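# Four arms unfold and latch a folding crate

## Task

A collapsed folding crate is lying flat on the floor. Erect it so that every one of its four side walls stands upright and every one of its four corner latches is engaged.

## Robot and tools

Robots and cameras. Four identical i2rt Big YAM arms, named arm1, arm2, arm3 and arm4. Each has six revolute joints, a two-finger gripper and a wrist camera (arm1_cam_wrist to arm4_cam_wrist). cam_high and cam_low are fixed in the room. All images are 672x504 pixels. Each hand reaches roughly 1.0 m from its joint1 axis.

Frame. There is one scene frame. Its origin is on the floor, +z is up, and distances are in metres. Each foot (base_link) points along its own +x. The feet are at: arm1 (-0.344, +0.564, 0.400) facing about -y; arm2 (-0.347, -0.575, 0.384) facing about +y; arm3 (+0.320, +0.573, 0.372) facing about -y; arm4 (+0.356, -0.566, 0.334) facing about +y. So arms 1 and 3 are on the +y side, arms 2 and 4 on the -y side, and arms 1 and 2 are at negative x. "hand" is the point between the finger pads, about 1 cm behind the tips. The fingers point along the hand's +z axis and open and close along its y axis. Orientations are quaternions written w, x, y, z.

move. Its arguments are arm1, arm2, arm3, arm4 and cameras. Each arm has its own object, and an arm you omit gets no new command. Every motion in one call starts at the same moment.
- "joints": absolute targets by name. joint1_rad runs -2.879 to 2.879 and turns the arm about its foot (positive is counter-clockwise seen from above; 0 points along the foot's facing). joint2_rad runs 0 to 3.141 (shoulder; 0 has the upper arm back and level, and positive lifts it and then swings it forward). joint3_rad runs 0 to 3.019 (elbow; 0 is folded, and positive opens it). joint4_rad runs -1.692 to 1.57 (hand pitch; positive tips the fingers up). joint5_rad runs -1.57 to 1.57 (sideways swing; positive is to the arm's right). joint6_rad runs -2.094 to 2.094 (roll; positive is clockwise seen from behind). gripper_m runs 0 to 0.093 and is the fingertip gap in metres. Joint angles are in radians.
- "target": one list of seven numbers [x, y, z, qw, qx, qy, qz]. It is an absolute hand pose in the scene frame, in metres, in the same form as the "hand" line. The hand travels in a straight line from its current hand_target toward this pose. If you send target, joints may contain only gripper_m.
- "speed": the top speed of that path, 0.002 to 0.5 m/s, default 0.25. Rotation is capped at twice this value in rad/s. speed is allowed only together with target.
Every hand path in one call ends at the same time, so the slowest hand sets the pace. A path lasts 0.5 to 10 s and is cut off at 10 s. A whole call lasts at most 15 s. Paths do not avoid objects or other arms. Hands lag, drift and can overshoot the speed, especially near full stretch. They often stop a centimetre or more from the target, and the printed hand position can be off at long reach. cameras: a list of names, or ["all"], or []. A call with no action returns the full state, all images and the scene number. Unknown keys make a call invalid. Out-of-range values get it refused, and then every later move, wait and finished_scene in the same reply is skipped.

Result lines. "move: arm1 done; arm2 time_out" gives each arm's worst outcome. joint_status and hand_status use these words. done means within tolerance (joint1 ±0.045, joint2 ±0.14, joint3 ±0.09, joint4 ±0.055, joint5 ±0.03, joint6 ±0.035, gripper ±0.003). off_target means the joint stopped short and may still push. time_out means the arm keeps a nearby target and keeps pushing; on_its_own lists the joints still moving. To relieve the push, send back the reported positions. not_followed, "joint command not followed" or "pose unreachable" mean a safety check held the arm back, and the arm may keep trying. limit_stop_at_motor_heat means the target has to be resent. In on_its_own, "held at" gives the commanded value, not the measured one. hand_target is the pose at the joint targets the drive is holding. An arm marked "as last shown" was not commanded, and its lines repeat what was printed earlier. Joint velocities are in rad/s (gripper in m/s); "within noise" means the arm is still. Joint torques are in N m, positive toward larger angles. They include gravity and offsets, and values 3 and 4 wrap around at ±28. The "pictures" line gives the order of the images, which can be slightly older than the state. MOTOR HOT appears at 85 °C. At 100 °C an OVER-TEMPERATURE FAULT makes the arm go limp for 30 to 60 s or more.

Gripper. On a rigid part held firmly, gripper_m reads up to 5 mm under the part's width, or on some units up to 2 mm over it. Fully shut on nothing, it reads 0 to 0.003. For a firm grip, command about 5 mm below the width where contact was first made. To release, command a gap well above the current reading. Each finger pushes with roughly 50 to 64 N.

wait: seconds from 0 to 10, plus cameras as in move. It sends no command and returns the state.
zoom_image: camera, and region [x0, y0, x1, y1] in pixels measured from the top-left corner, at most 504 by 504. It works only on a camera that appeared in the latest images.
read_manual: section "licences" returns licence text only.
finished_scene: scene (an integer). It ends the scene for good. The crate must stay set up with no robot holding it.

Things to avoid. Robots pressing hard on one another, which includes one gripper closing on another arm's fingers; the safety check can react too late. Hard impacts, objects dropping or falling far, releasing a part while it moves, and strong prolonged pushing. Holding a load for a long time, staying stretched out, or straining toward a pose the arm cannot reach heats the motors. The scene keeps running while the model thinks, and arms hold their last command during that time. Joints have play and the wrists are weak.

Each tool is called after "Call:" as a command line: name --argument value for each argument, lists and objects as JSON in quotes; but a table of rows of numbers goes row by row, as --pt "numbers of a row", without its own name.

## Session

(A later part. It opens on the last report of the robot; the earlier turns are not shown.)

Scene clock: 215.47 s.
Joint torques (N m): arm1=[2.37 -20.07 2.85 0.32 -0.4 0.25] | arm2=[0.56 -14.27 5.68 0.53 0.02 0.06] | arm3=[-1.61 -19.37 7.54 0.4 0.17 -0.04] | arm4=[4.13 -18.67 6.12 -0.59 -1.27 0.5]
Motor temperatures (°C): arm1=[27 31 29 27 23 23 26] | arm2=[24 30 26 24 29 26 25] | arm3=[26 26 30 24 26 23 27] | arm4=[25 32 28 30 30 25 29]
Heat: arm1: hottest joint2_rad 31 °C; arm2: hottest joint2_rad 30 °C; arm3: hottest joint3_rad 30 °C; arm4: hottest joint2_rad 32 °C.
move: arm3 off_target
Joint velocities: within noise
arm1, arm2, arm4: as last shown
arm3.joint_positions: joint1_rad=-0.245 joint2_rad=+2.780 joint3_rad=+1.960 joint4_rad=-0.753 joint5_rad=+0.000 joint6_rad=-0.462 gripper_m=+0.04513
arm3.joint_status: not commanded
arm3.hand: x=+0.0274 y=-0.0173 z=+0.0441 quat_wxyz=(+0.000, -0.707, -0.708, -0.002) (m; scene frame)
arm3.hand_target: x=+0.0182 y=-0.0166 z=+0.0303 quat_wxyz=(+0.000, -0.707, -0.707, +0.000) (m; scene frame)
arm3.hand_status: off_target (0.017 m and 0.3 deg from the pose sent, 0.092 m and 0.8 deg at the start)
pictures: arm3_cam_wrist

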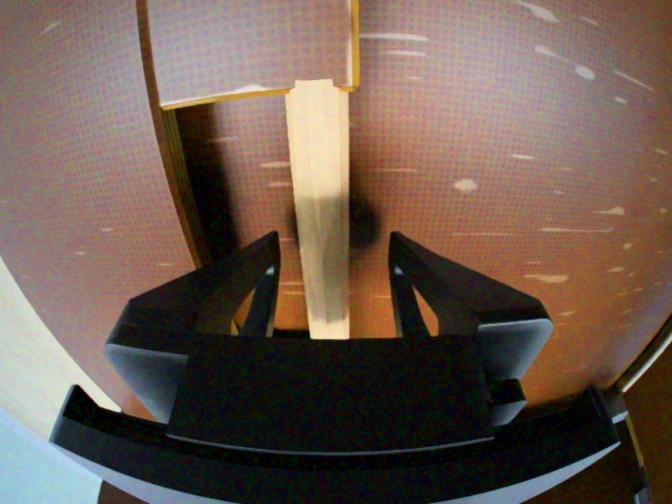

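Call:
move --arm3 '{"target":[0.022,-0.018,0.018,0,0.7071,0.7071,0],"speed":0.05}'

Call:
move --arm3 '{"joints":{"gripper_m":0.008}}' --cameras '["arm3_cam_wrist","cam_low"]'

Scene clock: 217.60 s.
Joint torques (N m): arm1=[2.32 -20.19 2.93 0.35 -0.32 0.23] | arm2=[0.56 -14.33 5.65 0.54 0.02 0.06] | arm3=[-0.91 -19.02 7.49 0.77 0.15 0.03] | arm4=[4.07 -18.67 6.11 -0.59 -1.27 0.5]
Motor temperatures (°C): arm1=[27 31 29 27 23 23 26] | arm2=[24 30 26 24 29 26 25] | arm3=[26 26 30 24 26 23 27] | arm4=[25 32 28 30 30 25 29]
Heat: arm1: hottest joint2_rad 31 °C; arm2: hottest joint2_rad 30 °C; arm3: hottest joint3_rad 30 °C; arm4: hottest joint2_rad 32 °C.
move: arm3 off_target
Joint velocities: within noise
arm1, arm2, arm4: as last shown
arm3.joint_positions: joint1_rad=-0.245 joint2_rad=+2.800 joint3_rad=+1.974 joint4_rad=-0.750 joint5_rad=+0.000 joint6_rad=-0.465 gripper_m=+0.04512
arm3.joint_status: not commanded
arm3.hand: x=+0.0279 y=-0.0162 z=+0.0349 quat_wxyz=(+0.000, -0.706, -0.709, -0.004) (m; scene frame)
arm3.hand_target: x=+0.0224 y=-0.0174 z=+0.0189 quat_wxyz=(+0.000, -0.706, -0.708, +0.001) (m; scene frame)
arm3.hand_status: off_target (0.018 m and 0.5 deg from the pose sent, 0.027 m and 0.3 deg at the start)
pictures: none

Scene clock: 218.33 s.
Joint torques (N m): arm1=[2.32 -20.01 2.84 0.31 -0.39 0.26] | arm2=[0.56 -14.27 5.68 0.54 0.02 0.07] | arm3=[-1.14 -19.19 7.56 0.92 0.27 0.16] | arm4=[4.07 -18.67 6.12 -0.59 -1.27 0.5]
Motor temperatures (°C): arm1=[27 31 29 27 23 23 26] | arm2=[24 30 26 24 29 26 25] | arm3=[26 26 30 24 26 23 27] | arm4=[25 32 28 30 30 25 29]
Heat: arm1: hottest joint2_rad 31 °C; arm2: hottest joint2_rad 30 °C; arm3: hottest joint3_rad 30 °C; arm4: hottest joint2_rad 32 °C.
move: arm3 off_target
Joint velocities: within noise
arm1, arm2, arm4: as last shown
arm3.joint_positions: joint1_rad=-0.244 joint2_rad=+2.800 joint3_rad=+1.974 joint4_rad=-0.751 joint5_rad=-0.011 joint6_rad=-0.485 gripper_m=+0.01645
arm3.joint_status: gripper_m off_target (ended at +0.01648, target +0.00800)
arm3.hand: x=+0.0307 y=-0.0172 z=+0.0349 quat_wxyz=(-0.005, -0.698, -0.716, -0.006) (m; scene frame)
arm3.hand_target: x=+0.0246 y=-0.0185 z=+0.0189 quat_wxyz=(-0.004, -0.703, -0.711, -0.001) (m; scene frame)
arm3.hand_status: not commanded
pictures: arm3_cam_wrist, cam_low

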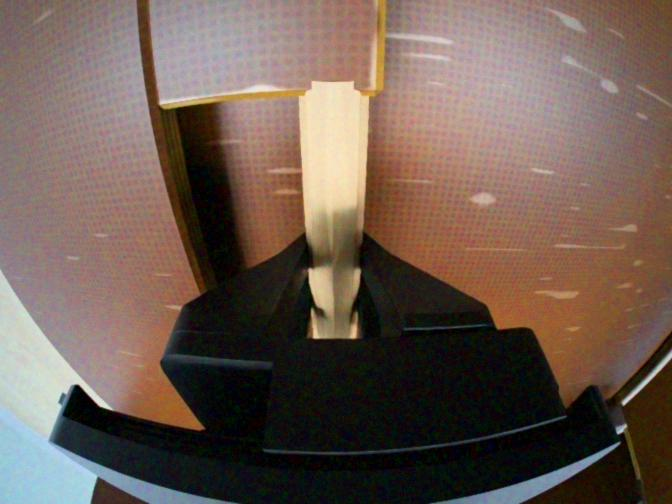

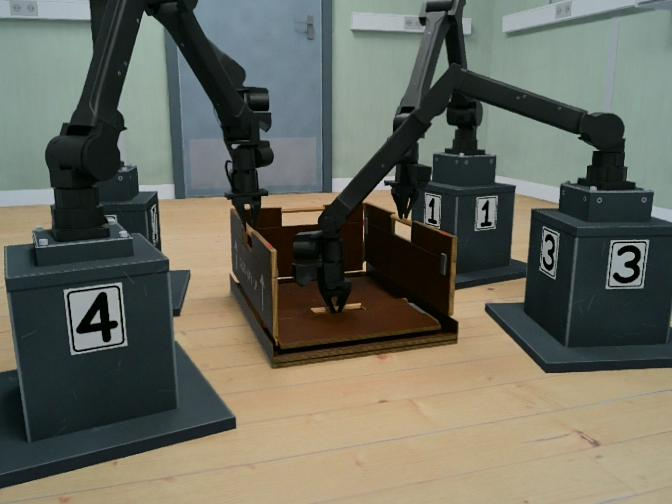

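Call:
move --arm3 '{"target":[0.03,-0.018,0.1,0,0.7071,0.7071,0],"speed":0.07}'

Call:
move --arm3 '{"target":[0.042,-0.018,0.175,0,0.7071,0.7071,0],"speed":0.07}'

Call:
move --arm3 '{"target":[0.068,-0.018,0.22,0,0.7071,0.7071,0],"speed":0.07}'

Call:
move --arm3 '{"target":[0.102,-0.018,0.25,0,0.7071,0.7071,0],"speed":0.07}' --cameras '["arm3_cam_wrist","cam_low"]'

Scene clock: 221.67 s.
Joint torques (N m): arm1=[2.37 -20.6 2.85 0.31 -0.36 0.23] | arm2=[0.56 -14.33 5.7 0.54 0.01 0.07] | arm3=[-0.67 -25.93 3.75 -1.14 -0.24 0.26] | arm4=[4.07 -18.73 6.12 -0.58 -1.27 0.51]
Motor temperatures (°C): arm1=[27 31 29 27 23 23 26] | arm2=[24 30 26 24 29 26 25] | arm3=[26 27 30 24 26 23 27] | arm4=[25 32 28 30 30 25 29]
Heat: arm1: hottest joint2_rad 31 °C; arm2: hottest joint2_rad 30 °C; arm3: hottest joint3_rad 30 °C; arm4: hottest joint2_rad 32 °C.
move: arm3 off_target
Joint velocities: within noise
arm1, arm2: as last shown
arm3.joint_positions: joint1_rad=-0.233 joint2_rad=+2.716 joint3_rad=+1.892 joint4_rad=-0.742 joint5_rad=+0.020 joint6_rad=-0.478 gripper_m=+0.01645
arm3.joint_status: not commanded
arm3.hand: x=+0.0333 y=-0.0155 z=+0.0675 quat_wxyz=(+0.008, -0.697, -0.717, +0.005) (m; scene frame)
arm3.hand_target: x=+0.0325 y=-0.0216 z=+0.0979 quat_wxyz=(+0.003, -0.704, -0.710, +0.005) (m; scene frame)
arm3.hand_status: off_target (0.033 m and 1.9 deg from the pose sent, 0.065 m and 1.7 deg at the start)
arm4.joint_positions: joint1_rad=+0.622 joint2_rad=+2.018 joint3_rad=+1.219 joint4_rad=-0.750 joint5_rad=+0.034 joint6_rad=-0.749 gripper_m=+0.01618
arm4.joint_status: not commanded
arm4.hand: x=-0.0223 y=-0.2113 z=+0.2556 quat_wxyz=(-0.020, +1.000, +0.004, +0.003) (m; scene frame)
arm4.hand_target: x=-0.0313 y=-0.2319 z=+0.2572 quat_wxyz=(-0.003, +1.000, +0.001, -0.003) (m; scene frame)
arm4.hand_status: not commanded
pictures: none

Scene clock: 223.33 s.
Joint torques (N m): arm1=[2.14 -19.66 2.92 0.46 -0.35 0.23] | arm2=[0.56 -14.27 5.64 0.54 0.02 0.07] | arm3=[-1.96 -26.87 4.38 -1.81 -0.18 0.23] | arm4=[4.13 -18.67 6.12 -0.59 -1.27 0.5]
Motor temperatures (°C): arm1=[27 31 29 27 23 23 26] | arm2=[24 30 26 24 28 26 25] | arm3=[26 27 30 24 26 23 27] | arm4=[25 32 28 30 30 25 29]
Heat: arm1: hottest joint2_rad 31 °C; arm2: hottest joint2_rad 30 °C; arm3: hottest joint3_rad 30 °C; arm4: hottest joint2_rad 32 °C.
move: arm3 off_target
Joint velocities: within noise
arm1, arm2, arm4: as last shown
arm3.joint_positions: joint1_rad=-0.208 joint2_rad=+2.581 joint3_rad=+1.799 joint4_rad=-0.802 joint5_rad=+0.009 joint6_rad=-0.456 gripper_m=+0.01600
arm3.joint_status: not commanded
arm3.hand: x=+0.0532 y=-0.0147 z=+0.1279 quat_wxyz=(+0.006, -0.696, -0.718, -0.006) (m; scene frame)
arm3.hand_target: x=+0.0419 y=-0.0197 z=+0.1725 quat_wxyz=(-0.001, -0.707, -0.707, +0.001) (m; scene frame)
arm3.hand_status: off_target (0.049 m and 2.1 deg from the pose sent, 0.108 m and 1.9 deg at the start)
pictures: none

Scene clock: 224.70 s.
Joint torques (N m): arm1=[1.9 -19.96 2.84 0.27 -0.33 0.25] | arm2=[0.5 -14.21 5.67 0.54 0.02 0.07] | arm3=[-1.55 -27.46 4.37 -1.98 -0.22 0.2] | arm4=[4.07 -18.67 6.12 -0.59 -1.27 0.5]
Motor temperatures (°C): arm1=[27 31 29 27 23 23 26] | arm2=[24 30 26 24 28 26 25] | arm3=[26 27 30 24 26 23 27] | arm4=[25 32 28 30 30 25 29]
Heat: arm1: hottest joint2_rad 31 °C; arm2: hottest joint2_rad 30 °C; arm3: hottest joint3_rad 30 °C; arm4: hottest joint2_rad 32 °C.
move: arm3 off_target
Joint velocities: within noise
arm1, arm2, arm4: as last shown
arm3.joint_positions: joint1_rad=-0.172 joint2_rad=+2.490 joint3_rad=+1.728 joint4_rad=-0.833 joint5_rad=+0.012 joint6_rad=-0.421 gripper_m=+0.01600
arm3.joint_status: not commanded
arm3.hand: x=+0.0789 y=-0.0130 z=+0.1651 quat_wxyz=(+0.009, -0.695, -0.719, -0.010) (m; scene frame)
arm3.hand_target: x=+0.0681 y=-0.0186 z=+0.2160 quat_wxyz=(+0.001, -0.706, -0.708, +0.000) (m; scene frame)
arm3.hand_status: off_target (0.056 m and 2.5 deg from the pose sent, 0.093 m and 2.1 deg at the start)
pictures: none

Scene clock: 225.97 s.
Joint torques (N m): arm1=[2.37 -20.42 2.81 0.31 -0.37 0.24] | arm2=[0.5 -14.33 5.67 0.55 0.02 0.07] | arm3=[-1.14 -27.58 4.68 -1.72 -0.23 0.27] | arm4=[4.13 -18.67 6.12 -0.59 -1.27 0.5]
Motor temperatures (°C): arm1=[27 31 29 27 23 23 26] | arm2=[24 30 26 24 28 26 25] | arm3=[26 27 30 24 26 23 27] | arm4=[25 32 28 30 30 25 29]
Heat: arm1: hottest joint2_rad 31 °C; arm2: hottest joint2_rad 30 °C; arm3: hottest joint3_rad 30 °C; arm4: hottest joint2_rad 32 °C.
move: arm3 off_target
Joint velocities: within noise
arm1, arm4: as last shown
arm2.joint_positions: joint1_rad=+0.173 joint2_rad=+1.574 joint3_rad=+0.854 joint4_rad=-0.880 joint5_rad=-0.007 joint6_rad=+0.028 gripper_m=+0.04490
arm2.joint_status: not commanded
arm2.hand: x=-0.3610 y=-0.2047 z=+0.3932 quat_wxyz=(+0.012, +0.710, -0.704, +0.009) (m; scene frame)
arm2.hand_target: x=-0.3638 y=-0.1995 z=+0.4015 quat_wxyz=(+0.002, +0.710, -0.705, -0.003) (m; scene frame)
arm2.hand_status: not commanded
arm3.joint_positions: joint1_rad=-0.126 joint2_rad=+2.414 joint3_rad=+1.665 joint4_rad=-0.854 joint5_rad=+0.011 joint6_rad=-0.373 gripper_m=+0.01600
arm3.joint_status: not commanded
arm3.hand: x=+0.1106 y=-0.0116 z=+0.1948 quat_wxyz=(+0.011, -0.696, -0.718, -0.013) (m; scene frame)
arm3.hand_target: x=+0.1016 y=-0.0185 z=+0.2465 quat_wxyz=(+0.000, -0.707, -0.707, +0.000) (m; scene frame)
arm3.hand_status: off_target (0.056 m and 2.7 deg from the pose sent, 0.088 m and 2.5 deg at the start)
pictures: arm3_cam_wrist, cam_low

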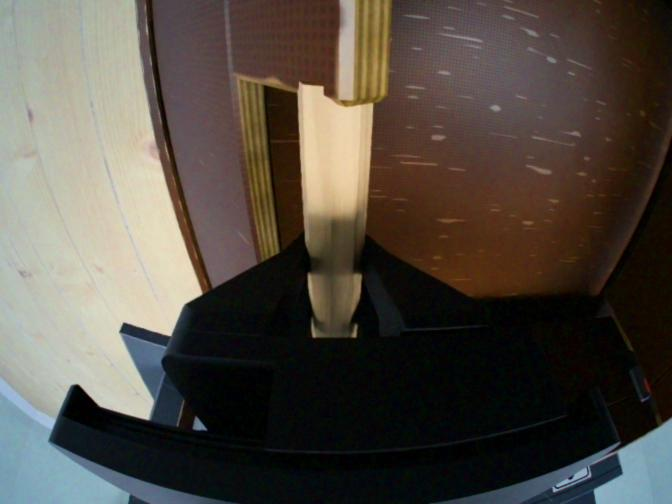

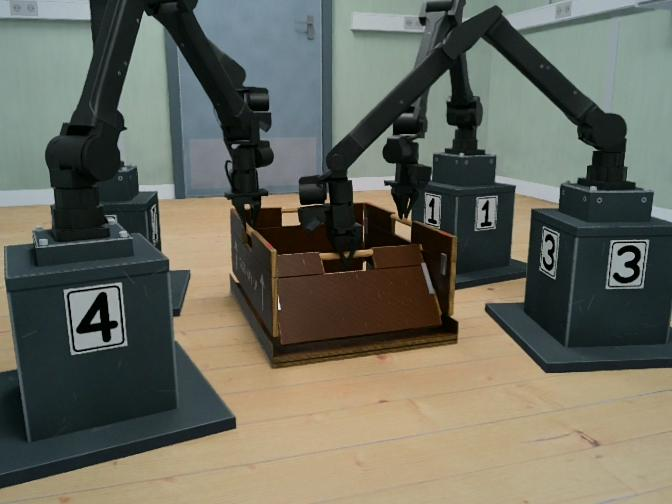

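Call:
move --arm3 '{"target":[0.14,-0.018,0.273,0,0.7071,0.7071,0],"speed":0.07}'

Call:
move --arm3 '{"target":[0.185,-0.018,0.285,0,0.7071,0.7071,0],"speed":0.07}'

Call:
move --arm3 '{"target":[0.23,-0.018,0.285,0,0.7071,0.7071,0],"speed":0.07}' --cameras '["arm3_cam_wrist","cam_low","cam_high"]'

Call:
zoom_image --camera "cam_low" --region '[220, 180, 480, 380]'

Scene clock: 228.53 s.
Joint torques (N m): arm1=[2.84 -20.01 2.77 0.35 -0.36 0.22] | arm2=[0.56 -14.33 5.67 0.54 0.02 0.06] | arm3=[-1.26 -26.4 4.9 -1.68 -0.1 0.34] | arm4=[4.13 -18.67 6.12 -0.59 -1.27 0.5]
Motor temperatures (°C): arm1=[27 31 29 27 23 23 26] | arm2=[24 30 26 24 28 26 25] | arm3=[26 28 30 24 26 23 27] | arm4=[25 32 28 30 30 25 29]
Heat: arm1: hottest joint2_rad 31 °C; arm2: hottest joint2_rad 30 °C; arm3: hottest joint3_rad 30 °C; arm4: hottest joint2_rad 32 °C.
move: arm3 off_target
Joint velocities: within noise
arm1.joint_positions: joint1_rad=+0.540 joint2_rad=+2.087 joint3_rad=+1.074 joint4_rad=-0.537 joint5_rad=+0.004 joint6_rad=-0.833 gripper_m=+0.01210
arm1.joint_status: not commanded
arm1.hand: x=-0.0306 y=+0.2072 z=+0.2547 quat_wxyz=(-0.003, -0.006, -1.000, +0.012) (m; scene frame)
arm1.hand_target: x=-0.0265 y=+0.2273 z=+0.2538 quat_wxyz=(+0.000, +0.000, -1.000, +0.001) (m; scene frame)
arm1.hand_status: not commanded
arm2, arm4: as last shown
arm3.joint_positions: joint1_rad=-0.072 joint2_rad=+2.348 joint3_rad=+1.610 joint4_rad=-0.869 joint5_rad=+0.008 joint6_rad=-0.323 gripper_m=+0.01590
arm3.joint_status: not commanded
arm3.hand: x=+0.1462 y=-0.0104 z=+0.2192 quat_wxyz=(+0.011, -0.694, -0.719, -0.015) (m; scene frame)
arm3.hand_target: x=+0.1398 y=-0.0185 z=+0.2702 quat_wxyz=(+0.000, -0.707, -0.707, +0.001) (m; scene frame)
arm3.hand_status: off_target (0.055 m and 3.0 deg from the pose sent, 0.084 m and 2.7 deg at the start)
pictures: none

Scene clock: 229.77 s.
Joint torques (N m): arm1=[3.02 -20.01 2.92 0.17 -0.39 0.17] | arm2=[0.56 -14.33 5.65 0.54 0.02 0.06] | arm3=[0.32 -26.34 4.66 -1.52 -0.54 0.48] | arm4=[4.13 -18.73 6.12 -0.59 -1.27 0.5]
Motor temperatures (°C): arm1=[27 31 29 27 23 23 26] | arm2=[24 29 26 24 28 26 25] | arm3=[26 28 30 24 26 23 27] | arm4=[25 32 28 30 30 25 29]
Heat: arm1: hottest joint2_rad 31 °C; arm2: hottest joint2_rad 29 °C; arm3: hottest joint3_rad 30 °C; arm4: hottest joint2_rad 32 °C.
move: arm3 off_target
Joint velocities: within noise
arm1, arm2, arm4: as last shown
arm3.joint_positions: joint1_rad=-0.020 joint2_rad=+2.306 joint3_rad=+1.569 joint4_rad=-0.869 joint5_rad=+0.020 joint6_rad=-0.266 gripper_m=+0.01580
arm3.joint_status: not commanded
arm3.hand: x=+0.1770 y=-0.0090 z=+0.2321 quat_wxyz=(+0.017, -0.696, -0.718, -0.012) (m; scene frame)
arm3.hand_target: x=+0.1844 y=-0.0180 z=+0.2817 quat_wxyz=(+0.000, -0.707, -0.707, +0.000) (m; scene frame)
arm3.hand_status: off_target (0.054 m and 2.9 deg from the pose sent, 0.077 m and 3.0 deg at the start)
pictures: none

Scene clock: 230.93 s.
Joint torques (N m): arm1=[2.84 -20.31 2.8 0.32 -0.38 0.22] | arm2=[0.56 -14.33 5.68 0.54 0.02 0.07] | arm3=[1.73 -25.58 4.14 -1.13 -1.03 0.7] | arm4=[4.07 -18.67 6.12 -0.59 -1.27 0.5]
Motor temperatures (°C): arm1=[27 31 29 27 23 23 26] | arm2=[24 29 26 24 28 26 25] | arm3=[26 28 30 24 26 23 27] | arm4=[25 32 28 30 30 25 29]
Heat: arm1: hottest joint2_rad 31 °C; arm2: hottest joint2_rad 29 °C; arm3: hottest joint3_rad 30 °C; arm4: hottest joint2_rad 32 °C.
move: arm3 off_target
Joint velocities: within noise
arm1, arm2, arm4: as last shown
arm3.joint_positions: joint1_rad=+0.025 joint2_rad=+2.283 joint3_rad=+1.544 joint4_rad=-0.869 joint5_rad=+0.034 joint6_rad=-0.217 gripper_m=+0.01581
arm3.joint_status: not commanded
arm3.hand: x=+0.2019 y=-0.0082 z=+0.2388 quat_wxyz=(+0.024, -0.697, -0.716, -0.008) (m; scene frame)
arm3.hand_target: x=+0.2227 y=-0.0173 z=+0.2822 quat_wxyz=(+0.000, -0.710, -0.704, +0.000) (m; scene frame)
arm3.hand_status: off_target (0.055 m and 3.2 deg from the pose sent, 0.075 m and 2.9 deg at the start)
pictures: arm3_cam_wrist, cam_high, cam_low

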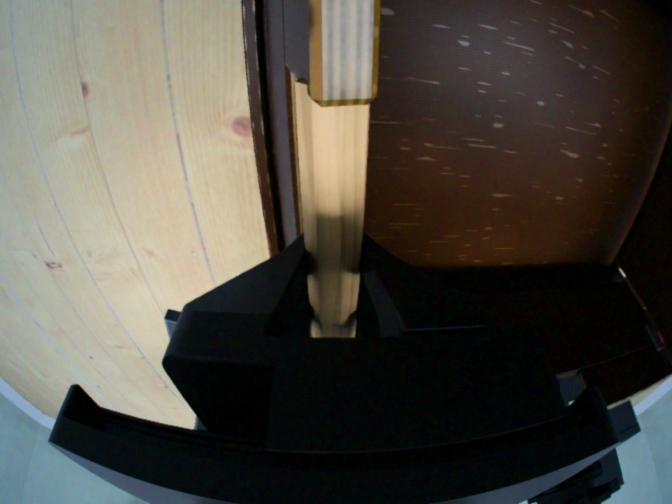

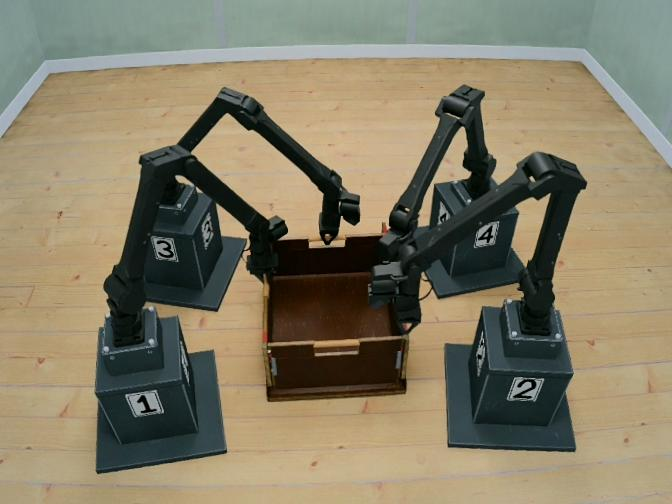

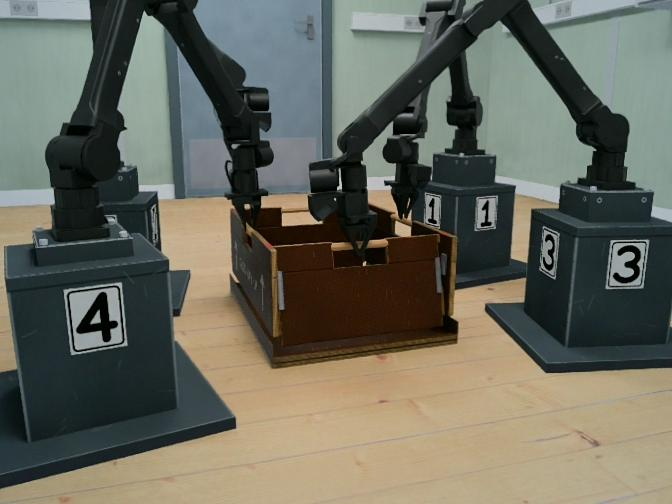

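Scaled by 1.938 from the camera's 672x504 image, which has a finer 960x720 frame.

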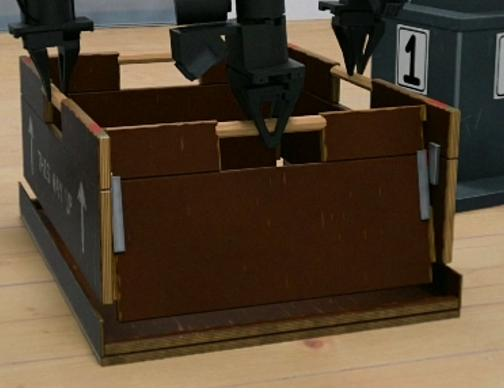

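Call:
move --arm3 '{"target":[0.26,-0.018,0.278,0,0.7071,0.7071,0],"speed":0.07}' --cameras '["cam_low","cam_high"]'

Call:
zoom_image --camera "cam_low" --region '[220, 180, 480, 380]'

Call:
move --arm3 '{"target":[0.28,-0.018,0.272,0,0.7071,0.7071,0],"speed":0.07}' --cameras '["cam_low","cam_high"]'

Call:
zoom_image --camera "cam_low" --region '[220, 180, 480, 380]'

Scene clock: 233.33 s.
Joint torques (N m): arm1=[2.14 -19.84 2.77 0.32 -0.38 0.24] | arm2=[0.56 -14.33 5.67 0.53 0.01 0.07] | arm3=[4.42 -24.59 4.01 -0.64 -1.65 0.88] | arm4=[4.13 -18.73 6.12 -0.59 -1.27 0.5]
Motor temperatures (°C): arm1=[27 31 29 27 23 23 26] | arm2=[24 29 26 24 28 26 25] | arm3=[26 28 30 24 26 23 28] | arm4=[25 32 28 30 30 25 29]
Heat: arm1: hottest joint2_rad 31 °C; arm2: hottest joint2_rad 29 °C; arm3: hottest joint3_rad 30 °C; arm4: hottest joint2_rad 32 °C.
move: arm3 off_target
Joint velocities: within noise
arm1, arm2, arm4: as last shown
arm3.joint_positions: joint1_rad=+0.049 joint2_rad=+2.272 joint3_rad=+1.529 joint4_rad=-0.862 joint5_rad=+0.052 joint6_rad=-0.189 gripper_m=+0.01582
arm3.joint_status: not commanded
arm3.hand: x=+0.2135 y=-0.0074 z=+0.2408 quat_wxyz=(+0.030, -0.698, -0.715, +0.000) (m; scene frame)
arm3.hand_target: x=+0.2574 y=-0.0170 z=+0.2753 quat_wxyz=(+0.002, -0.706, -0.708, -0.002) (m; scene frame)
arm3.hand_status: off_target (0.060 m and 3.7 deg from the pose sent, 0.071 m and 3.2 deg at the start)
pictures: cam_high, cam_low

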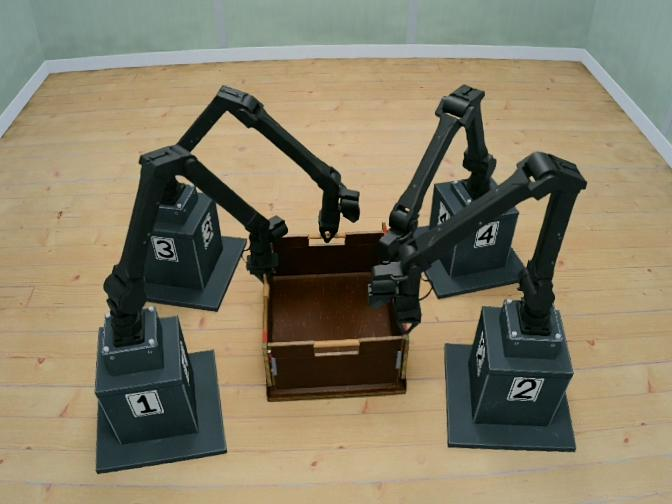

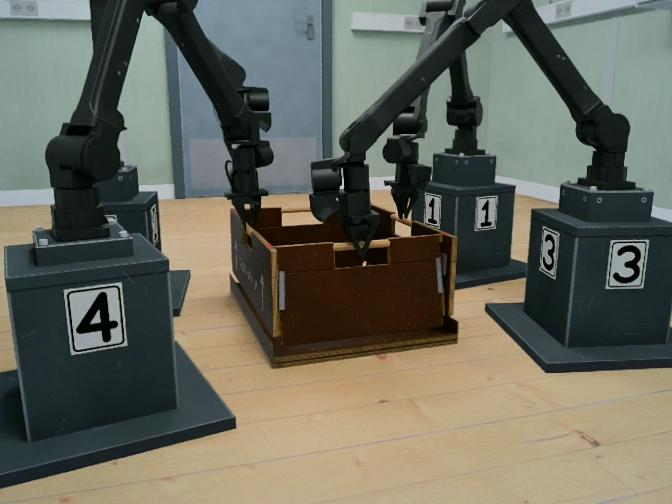

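Scaled by 1.938 from the camera's 672x504 image, which has a finer 960x720 frame.

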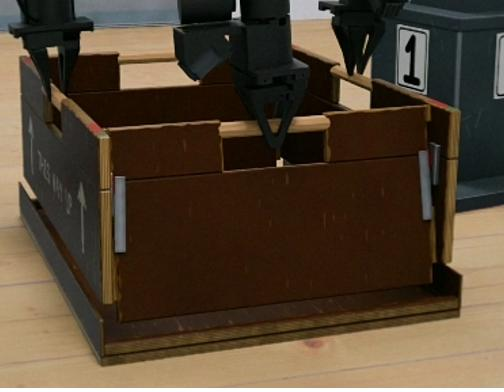

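Scene clock: 234.50 s.
Joint torques (N m): arm1=[2.49 -19.84 2.8 0.31 -0.37 0.27] | arm2=[0.56 -14.27 5.67 0.55 0.02 0.07] | arm3=[4.42 -23.24 4.62 -0.17 -1.83 0.81] | arm4=[4.13 -18.67 6.12 -0.58 -1.27 0.5]
Motor temperatures (°C): arm1=[27 31 29 27 23 23 26] | arm2=[24 29 26 24 28 26 25] | arm3=[26 29 30 24 26 23 28] | arm4=[25 32 28 30 30 25 29]
Heat: arm1: hottest joint2_rad 31 °C; arm2: hottest joint2_rad 29 °C; arm3: hottest joint3_rad 30 °C; arm4: hottest joint2_rad 32 °C.
move: arm3 off_target
Joint velocities: within noise
arm1, arm2: as last shown
arm3.joint_positions: joint1_rad=+0.092 joint2_rad=+2.262 joint3_rad=+1.513 joint4_rad=-0.859 joint5_rad=+0.057 joint6_rad=-0.146 gripper_m=+0.01587
arm3.joint_status: not commanded
arm3.hand: x=+0.2383 y=-0.0072 z=+0.2428 quat_wxyz=(+0.033, -0.698, -0.715, +0.002) (m; scene frame)
arm3.hand_target: x=+0.2789 y=-0.0175 z=+0.2703 quat_wxyz=(+0.001, -0.706, -0.708, -0.001) (m; scene frame)
arm3.hand_status: off_target (0.052 m and 4.0 deg from the pose sent, 0.074 m and 3.7 deg at the start)
arm4.joint_positions: joint1_rad=+0.622 joint2_rad=+2.018 joint3_rad=+1.219 joint4_rad=-0.750 joint5_rad=+0.034 joint6_rad=-0.748 gripper_m=+0.01618
arm4.joint_status: not commanded
arm4.hand: x=-0.0223 y=-0.2113 z=+0.2556 quat_wxyz=(-0.020, +1.000, +0.003, +0.003) (m; scene frame)
arm4.hand_target: x=-0.0313 y=-0.2319 z=+0.2572 quat_wxyz=(-0.003, +1.000, +0.000, -0.003) (m; scene frame)
arm4.hand_status: not commanded
pictures: cam_high, cam_low

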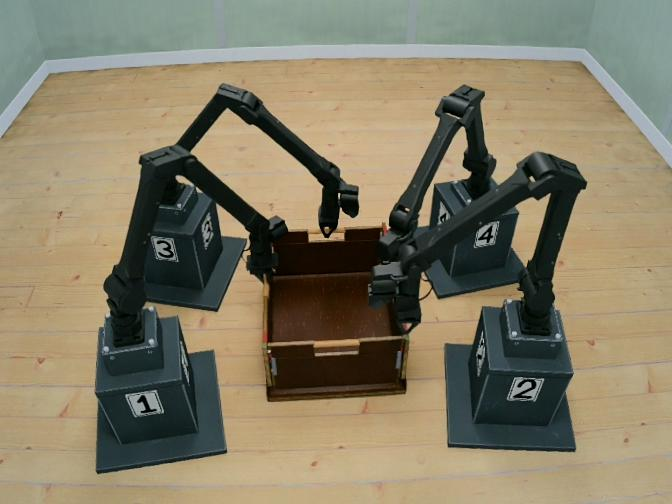

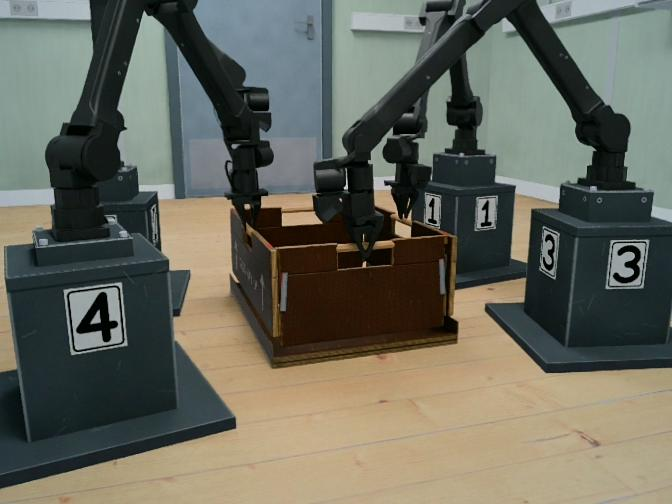

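Scaled by 1.938 from the camera's 672x504 image, which has a finer 960x720 frame.

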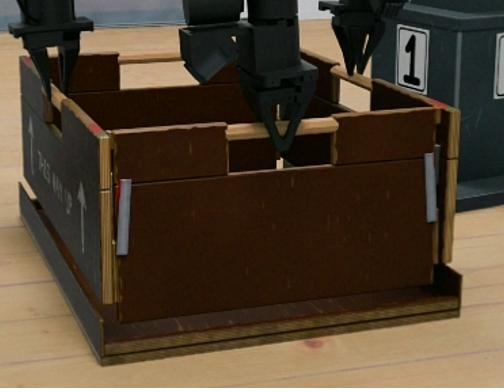

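Call:
move --arm3 '{"target":[0.312,-0.018,0.265,0,0.7071,0.7071,0],"speed":0.06}' --cameras '["cam_low","cam_high"]'

Call:
zoom_image --camera "cam_low" --region '[220, 180, 480, 380]'

Call:
zoom_image --camera "cam_high" --region '[240, 220, 440, 420]'

Scene clock: 239.97 s.
Joint torques (N m): arm1=[2.32 -19.9 3 0.28 -0.35 0.23] | arm2=[0.56 -14.27 5.65 0.54 0.01 0.07] | arm3=[6.01 -22.65 4.41 0.42 -2.2 1.05] | arm4=[4.13 -18.67 6.12 -0.59 -1.27 0.5]
Motor temperatures (°C): arm1=[27 31 29 27 23 23 26] | arm2=[24 29 26 24 28 26 25] | arm3=[26 28 30 24 28 24 28] | arm4=[25 32 28 30 30 25 29]
Heat: arm1: hottest joint2_rad 31 °C; arm2: hottest joint2_rad 29 °C; arm3: hottest joint3_rad 30 °C; arm4: hottest joint2_rad 32 °C.
move: arm3 off_target
Joint velocities: within noise
arm1, arm2, arm4: as last shown
arm3.joint_positions: joint1_rad=+0.117 joint2_rad=+2.260 joint3_rad=+1.507 joint4_rad=-0.857 joint5_rad=+0.063 joint6_rad=-0.119 gripper_m=+0.01590
arm3.joint_status: not commanded
arm3.hand: x=+0.2517 y=-0.0066 z=+0.2421 quat_wxyz=(+0.036, -0.699, -0.714, +0.003) (m; scene frame)
arm3.hand_target: x=+0.3095 y=-0.0162 z=+0.2634 quat_wxyz=(+0.001, -0.705, -0.709, -0.003) (m; scene frame)
arm3.hand_status: off_target (0.065 m and 4.3 deg from the pose sent, 0.078 m and 4.0 deg at the start)
pictures: cam_high, cam_low

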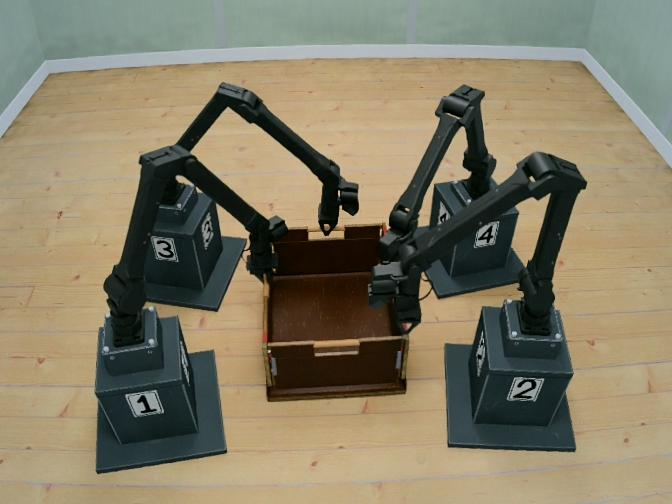

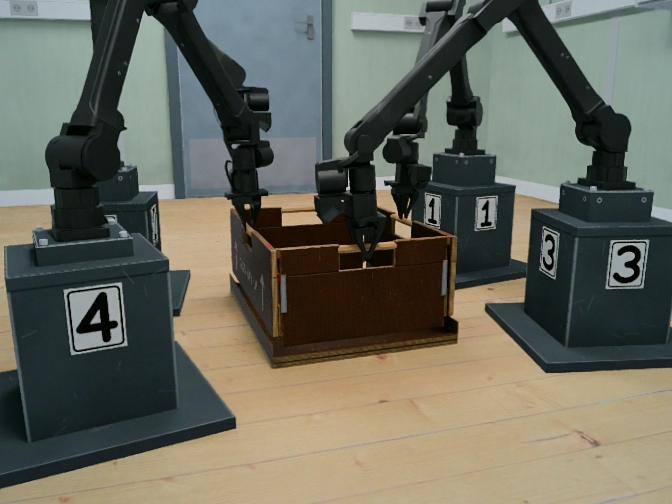

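Scaled by 1.938 from the camera's 672x504 image, which has a finer 960x720 frame.

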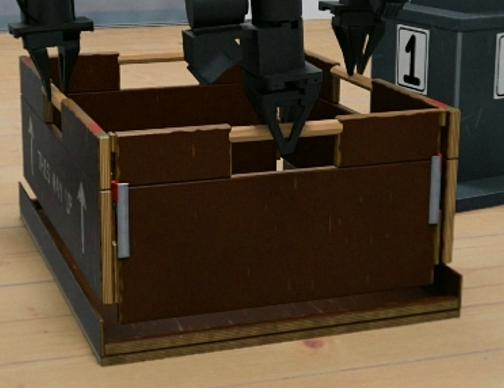

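Scaled by 2.520 from the camera's 672x504 image, which has a finer 960x720 frame.

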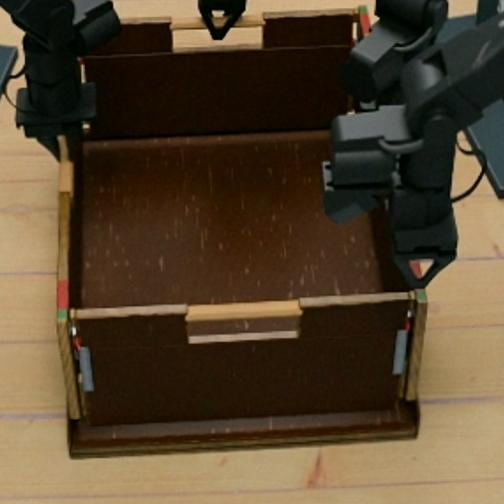

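Call:
move --arm3 '{"target":[0.335,-0.018,0.262,0,0.7071,0.7071,0],"speed":0.06}' --cameras '["cam_low","cam_high"]'

Call:
zoom_image --camera "cam_low" --region '[240, 220, 320, 300]'

Call:
zoom_image --camera "cam_low" --region '[400, 220, 480, 300]'

Call:
zoom_image --camera "cam_high" --region '[340, 200, 420, 280]'

Scene clock: 243.00 s.
Joint torques (N m): arm1=[1.96 -19.84 2.85 0.32 -0.32 0.23] | arm2=[0.56 -14.27 5.67 0.54 0.02 0.06] | arm3=[9.05 -22.24 4.22 0.46 -2.27 1.31] | arm4=[4.13 -18.67 6.12 -0.58 -1.27 0.5]
Motor temperatures (°C): arm1=[27 31 29 27 23 23 26] | arm2=[24 29 26 24 28 26 25] | arm3=[26 29 30 24 29 24 28] | arm4=[25 32 28 30 30 25 29]
Heat: arm1: hottest joint2_rad 31 °C; arm2: hottest joint2_rad 29 °C; arm3: hottest joint3_rad 30 °C; arm4: hottest joint2_rad 32 °C.
move: arm3 off_target
Joint velocities: within noise
arm1, arm2, arm4: as last shown
arm3.joint_positions: joint1_rad=+0.118 joint2_rad=+2.259 joint3_rad=+1.504 joint4_rad=-0.854 joint5_rad=+0.066 joint6_rad=-0.114 gripper_m=+0.01591
arm3.joint_status: not commanded
arm3.hand: x=+0.2521 y=-0.0062 z=+0.2422 quat_wxyz=(+0.037, -0.700, -0.713, +0.005) (m; scene frame)
arm3.hand_target: x=+0.3301 y=-0.0137 z=+0.2606 quat_wxyz=(+0.002, -0.704, -0.710, -0.004) (m; scene frame)
arm3.hand_status: off_target (0.086 m and 4.4 deg from the pose sent, 0.086 m and 4.3 deg at the start)
pictures: cam_high, cam_low

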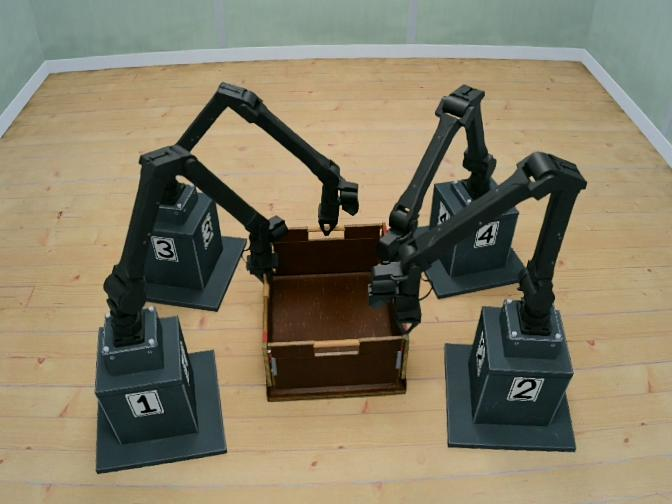

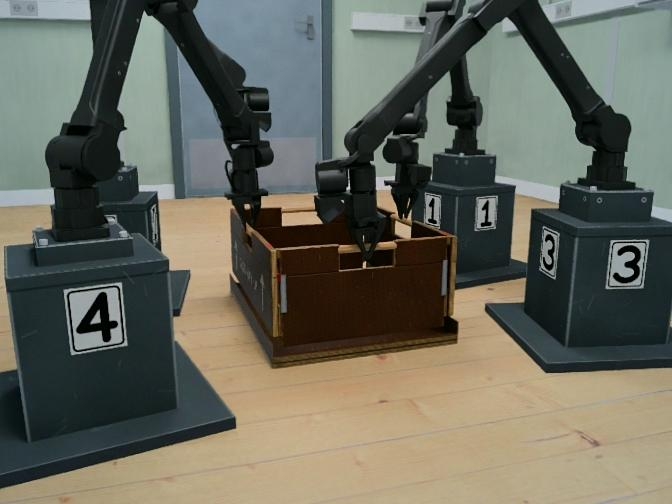

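Scaled by 6.300 from the camera's 672x504 image, which has a finer 960x720 frame.

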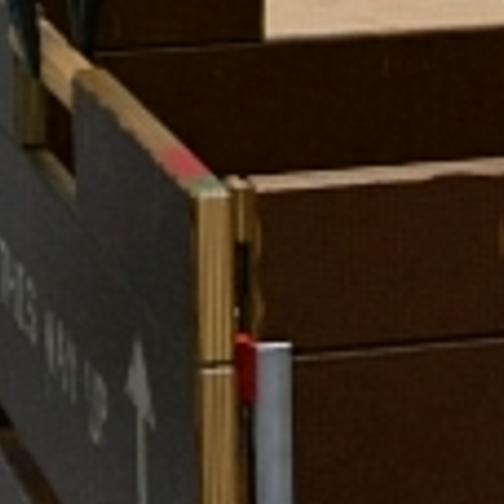

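Scaled by 6.300 from the camera's 672x504 image, which has a finer 960x720 frame.

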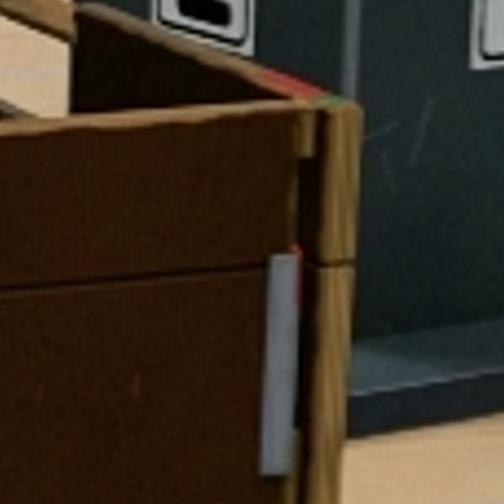

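Scaled by 6.300 from the camera's 672x504 image, which has a finer 960x720 frame.

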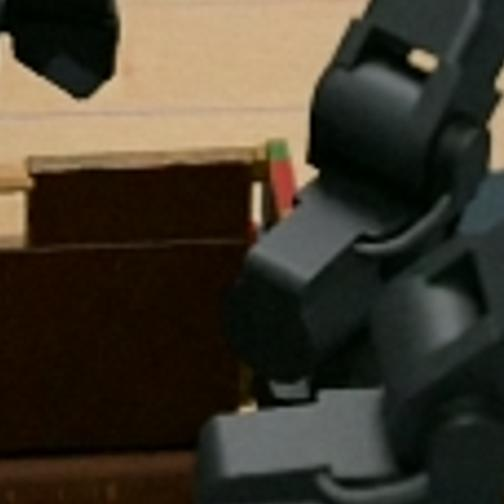

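Call:
move --arm3 '{"target":[0.215,-0.01,0.242,0,0.7071,0.7071,0],"speed":0.06}' --cameras '["cam_low","cam_high"]'

Call:
zoom_image --camera "cam_low" --region '[240, 220, 320, 300]'

Call:
zoom_image --camera "cam_low" --region '[400, 220, 480, 300]'

Scene clock: 250.47 s.
Joint torques (N m): arm1=[2.43 -20.01 2.73 0.34 -0.38 0.2] | arm2=[0.56 -14.27 5.65 0.54 0.02 0.07] | arm3=[-4.25 -20.07 5.01 1.36 -0.32 -0.1] | arm4=[4.13 -18.67 6.11 -0.59 -1.27 0.5]
Motor temperatures (°C): arm1=[27 31 29 27 23 23 26] | arm2=[24 29 26 24 28 26 25] | arm3=[26 30 30 24 30 24 28] | arm4=[25 32 28 30 30 25 29]
Heat: arm1: hottest joint2_rad 31 °C; arm2: hottest joint2_rad 29 °C; arm3: hottest joint2_rad 30 °C; arm4: hottest joint2_rad 32 °C.
move: arm3 off_target
Joint velocities: within noise
arm1, arm4: as last shown
arm2.joint_positions: joint1_rad=+0.173 joint2_rad=+1.574 joint3_rad=+0.854 joint4_rad=-0.880 joint5_rad=-0.007 joint6_rad=+0.028 gripper_m=+0.04490
arm2.joint_status: not commanded
arm2.hand: x=-0.3610 y=-0.2047 z=+0.3932 quat_wxyz=(+0.012, +0.710, -0.704, +0.009) (m; scene frame)
arm2.hand_target: x=-0.3638 y=-0.1995 z=+0.4015 quat_wxyz=(+0.002, +0.710, -0.705, -0.003) (m; scene frame)
arm2.hand_status: not commanded
arm3.joint_positions: joint1_rad=+0.095 joint2_rad=+2.257 joint3_rad=+1.501 joint4_rad=-0.846 joint5_rad=+0.014 joint6_rad=-0.152 gripper_m=+0.01591
arm3.joint_status: not commanded
arm3.hand: x=+0.2477 y=-0.0063 z=+0.2418 quat_wxyz=(+0.014, -0.696, -0.718, -0.009) (m; scene frame)
arm3.hand_target: x=+0.2222 y=-0.0083 z=+0.2423 quat_wxyz=(+0.002, -0.707, -0.707, -0.003) (m; scene frame)
arm3.hand_status: off_target (0.033 m and 2.7 deg from the pose sent, 0.037 m and 4.4 deg at the start)
pictures: cam_high, cam_low

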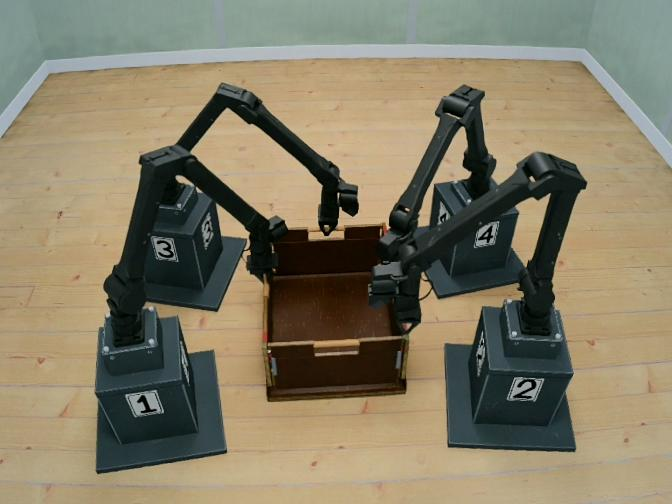

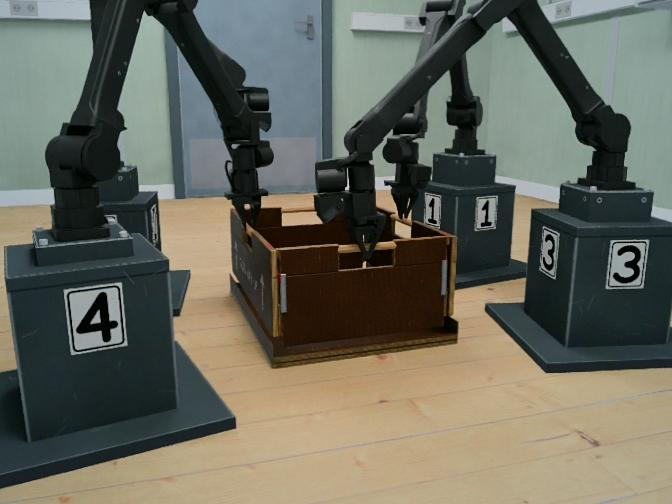

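Scaled by 6.300 from the camera's 672x504 image, which has a finer 960x720 frame.

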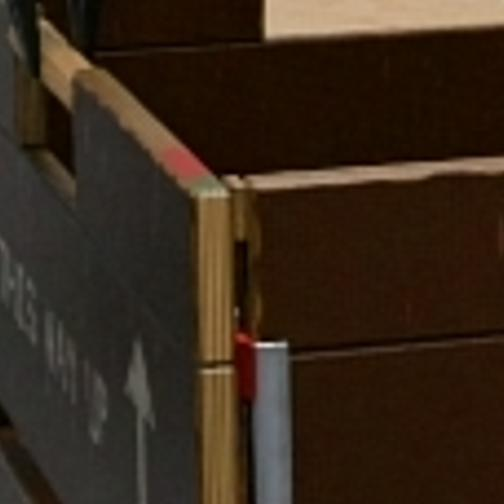

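Scaled by 6.300 from the camera's 672x504 image, which has a finer 960x720 frame.

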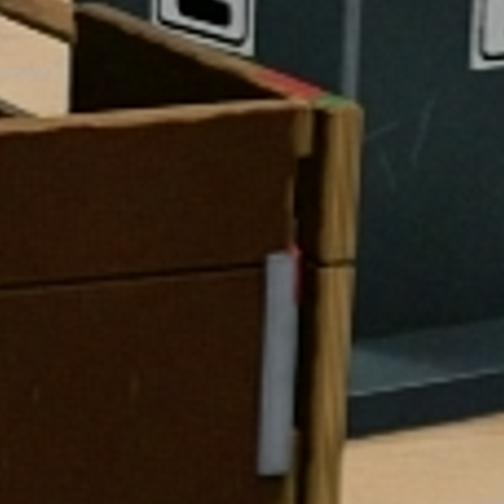

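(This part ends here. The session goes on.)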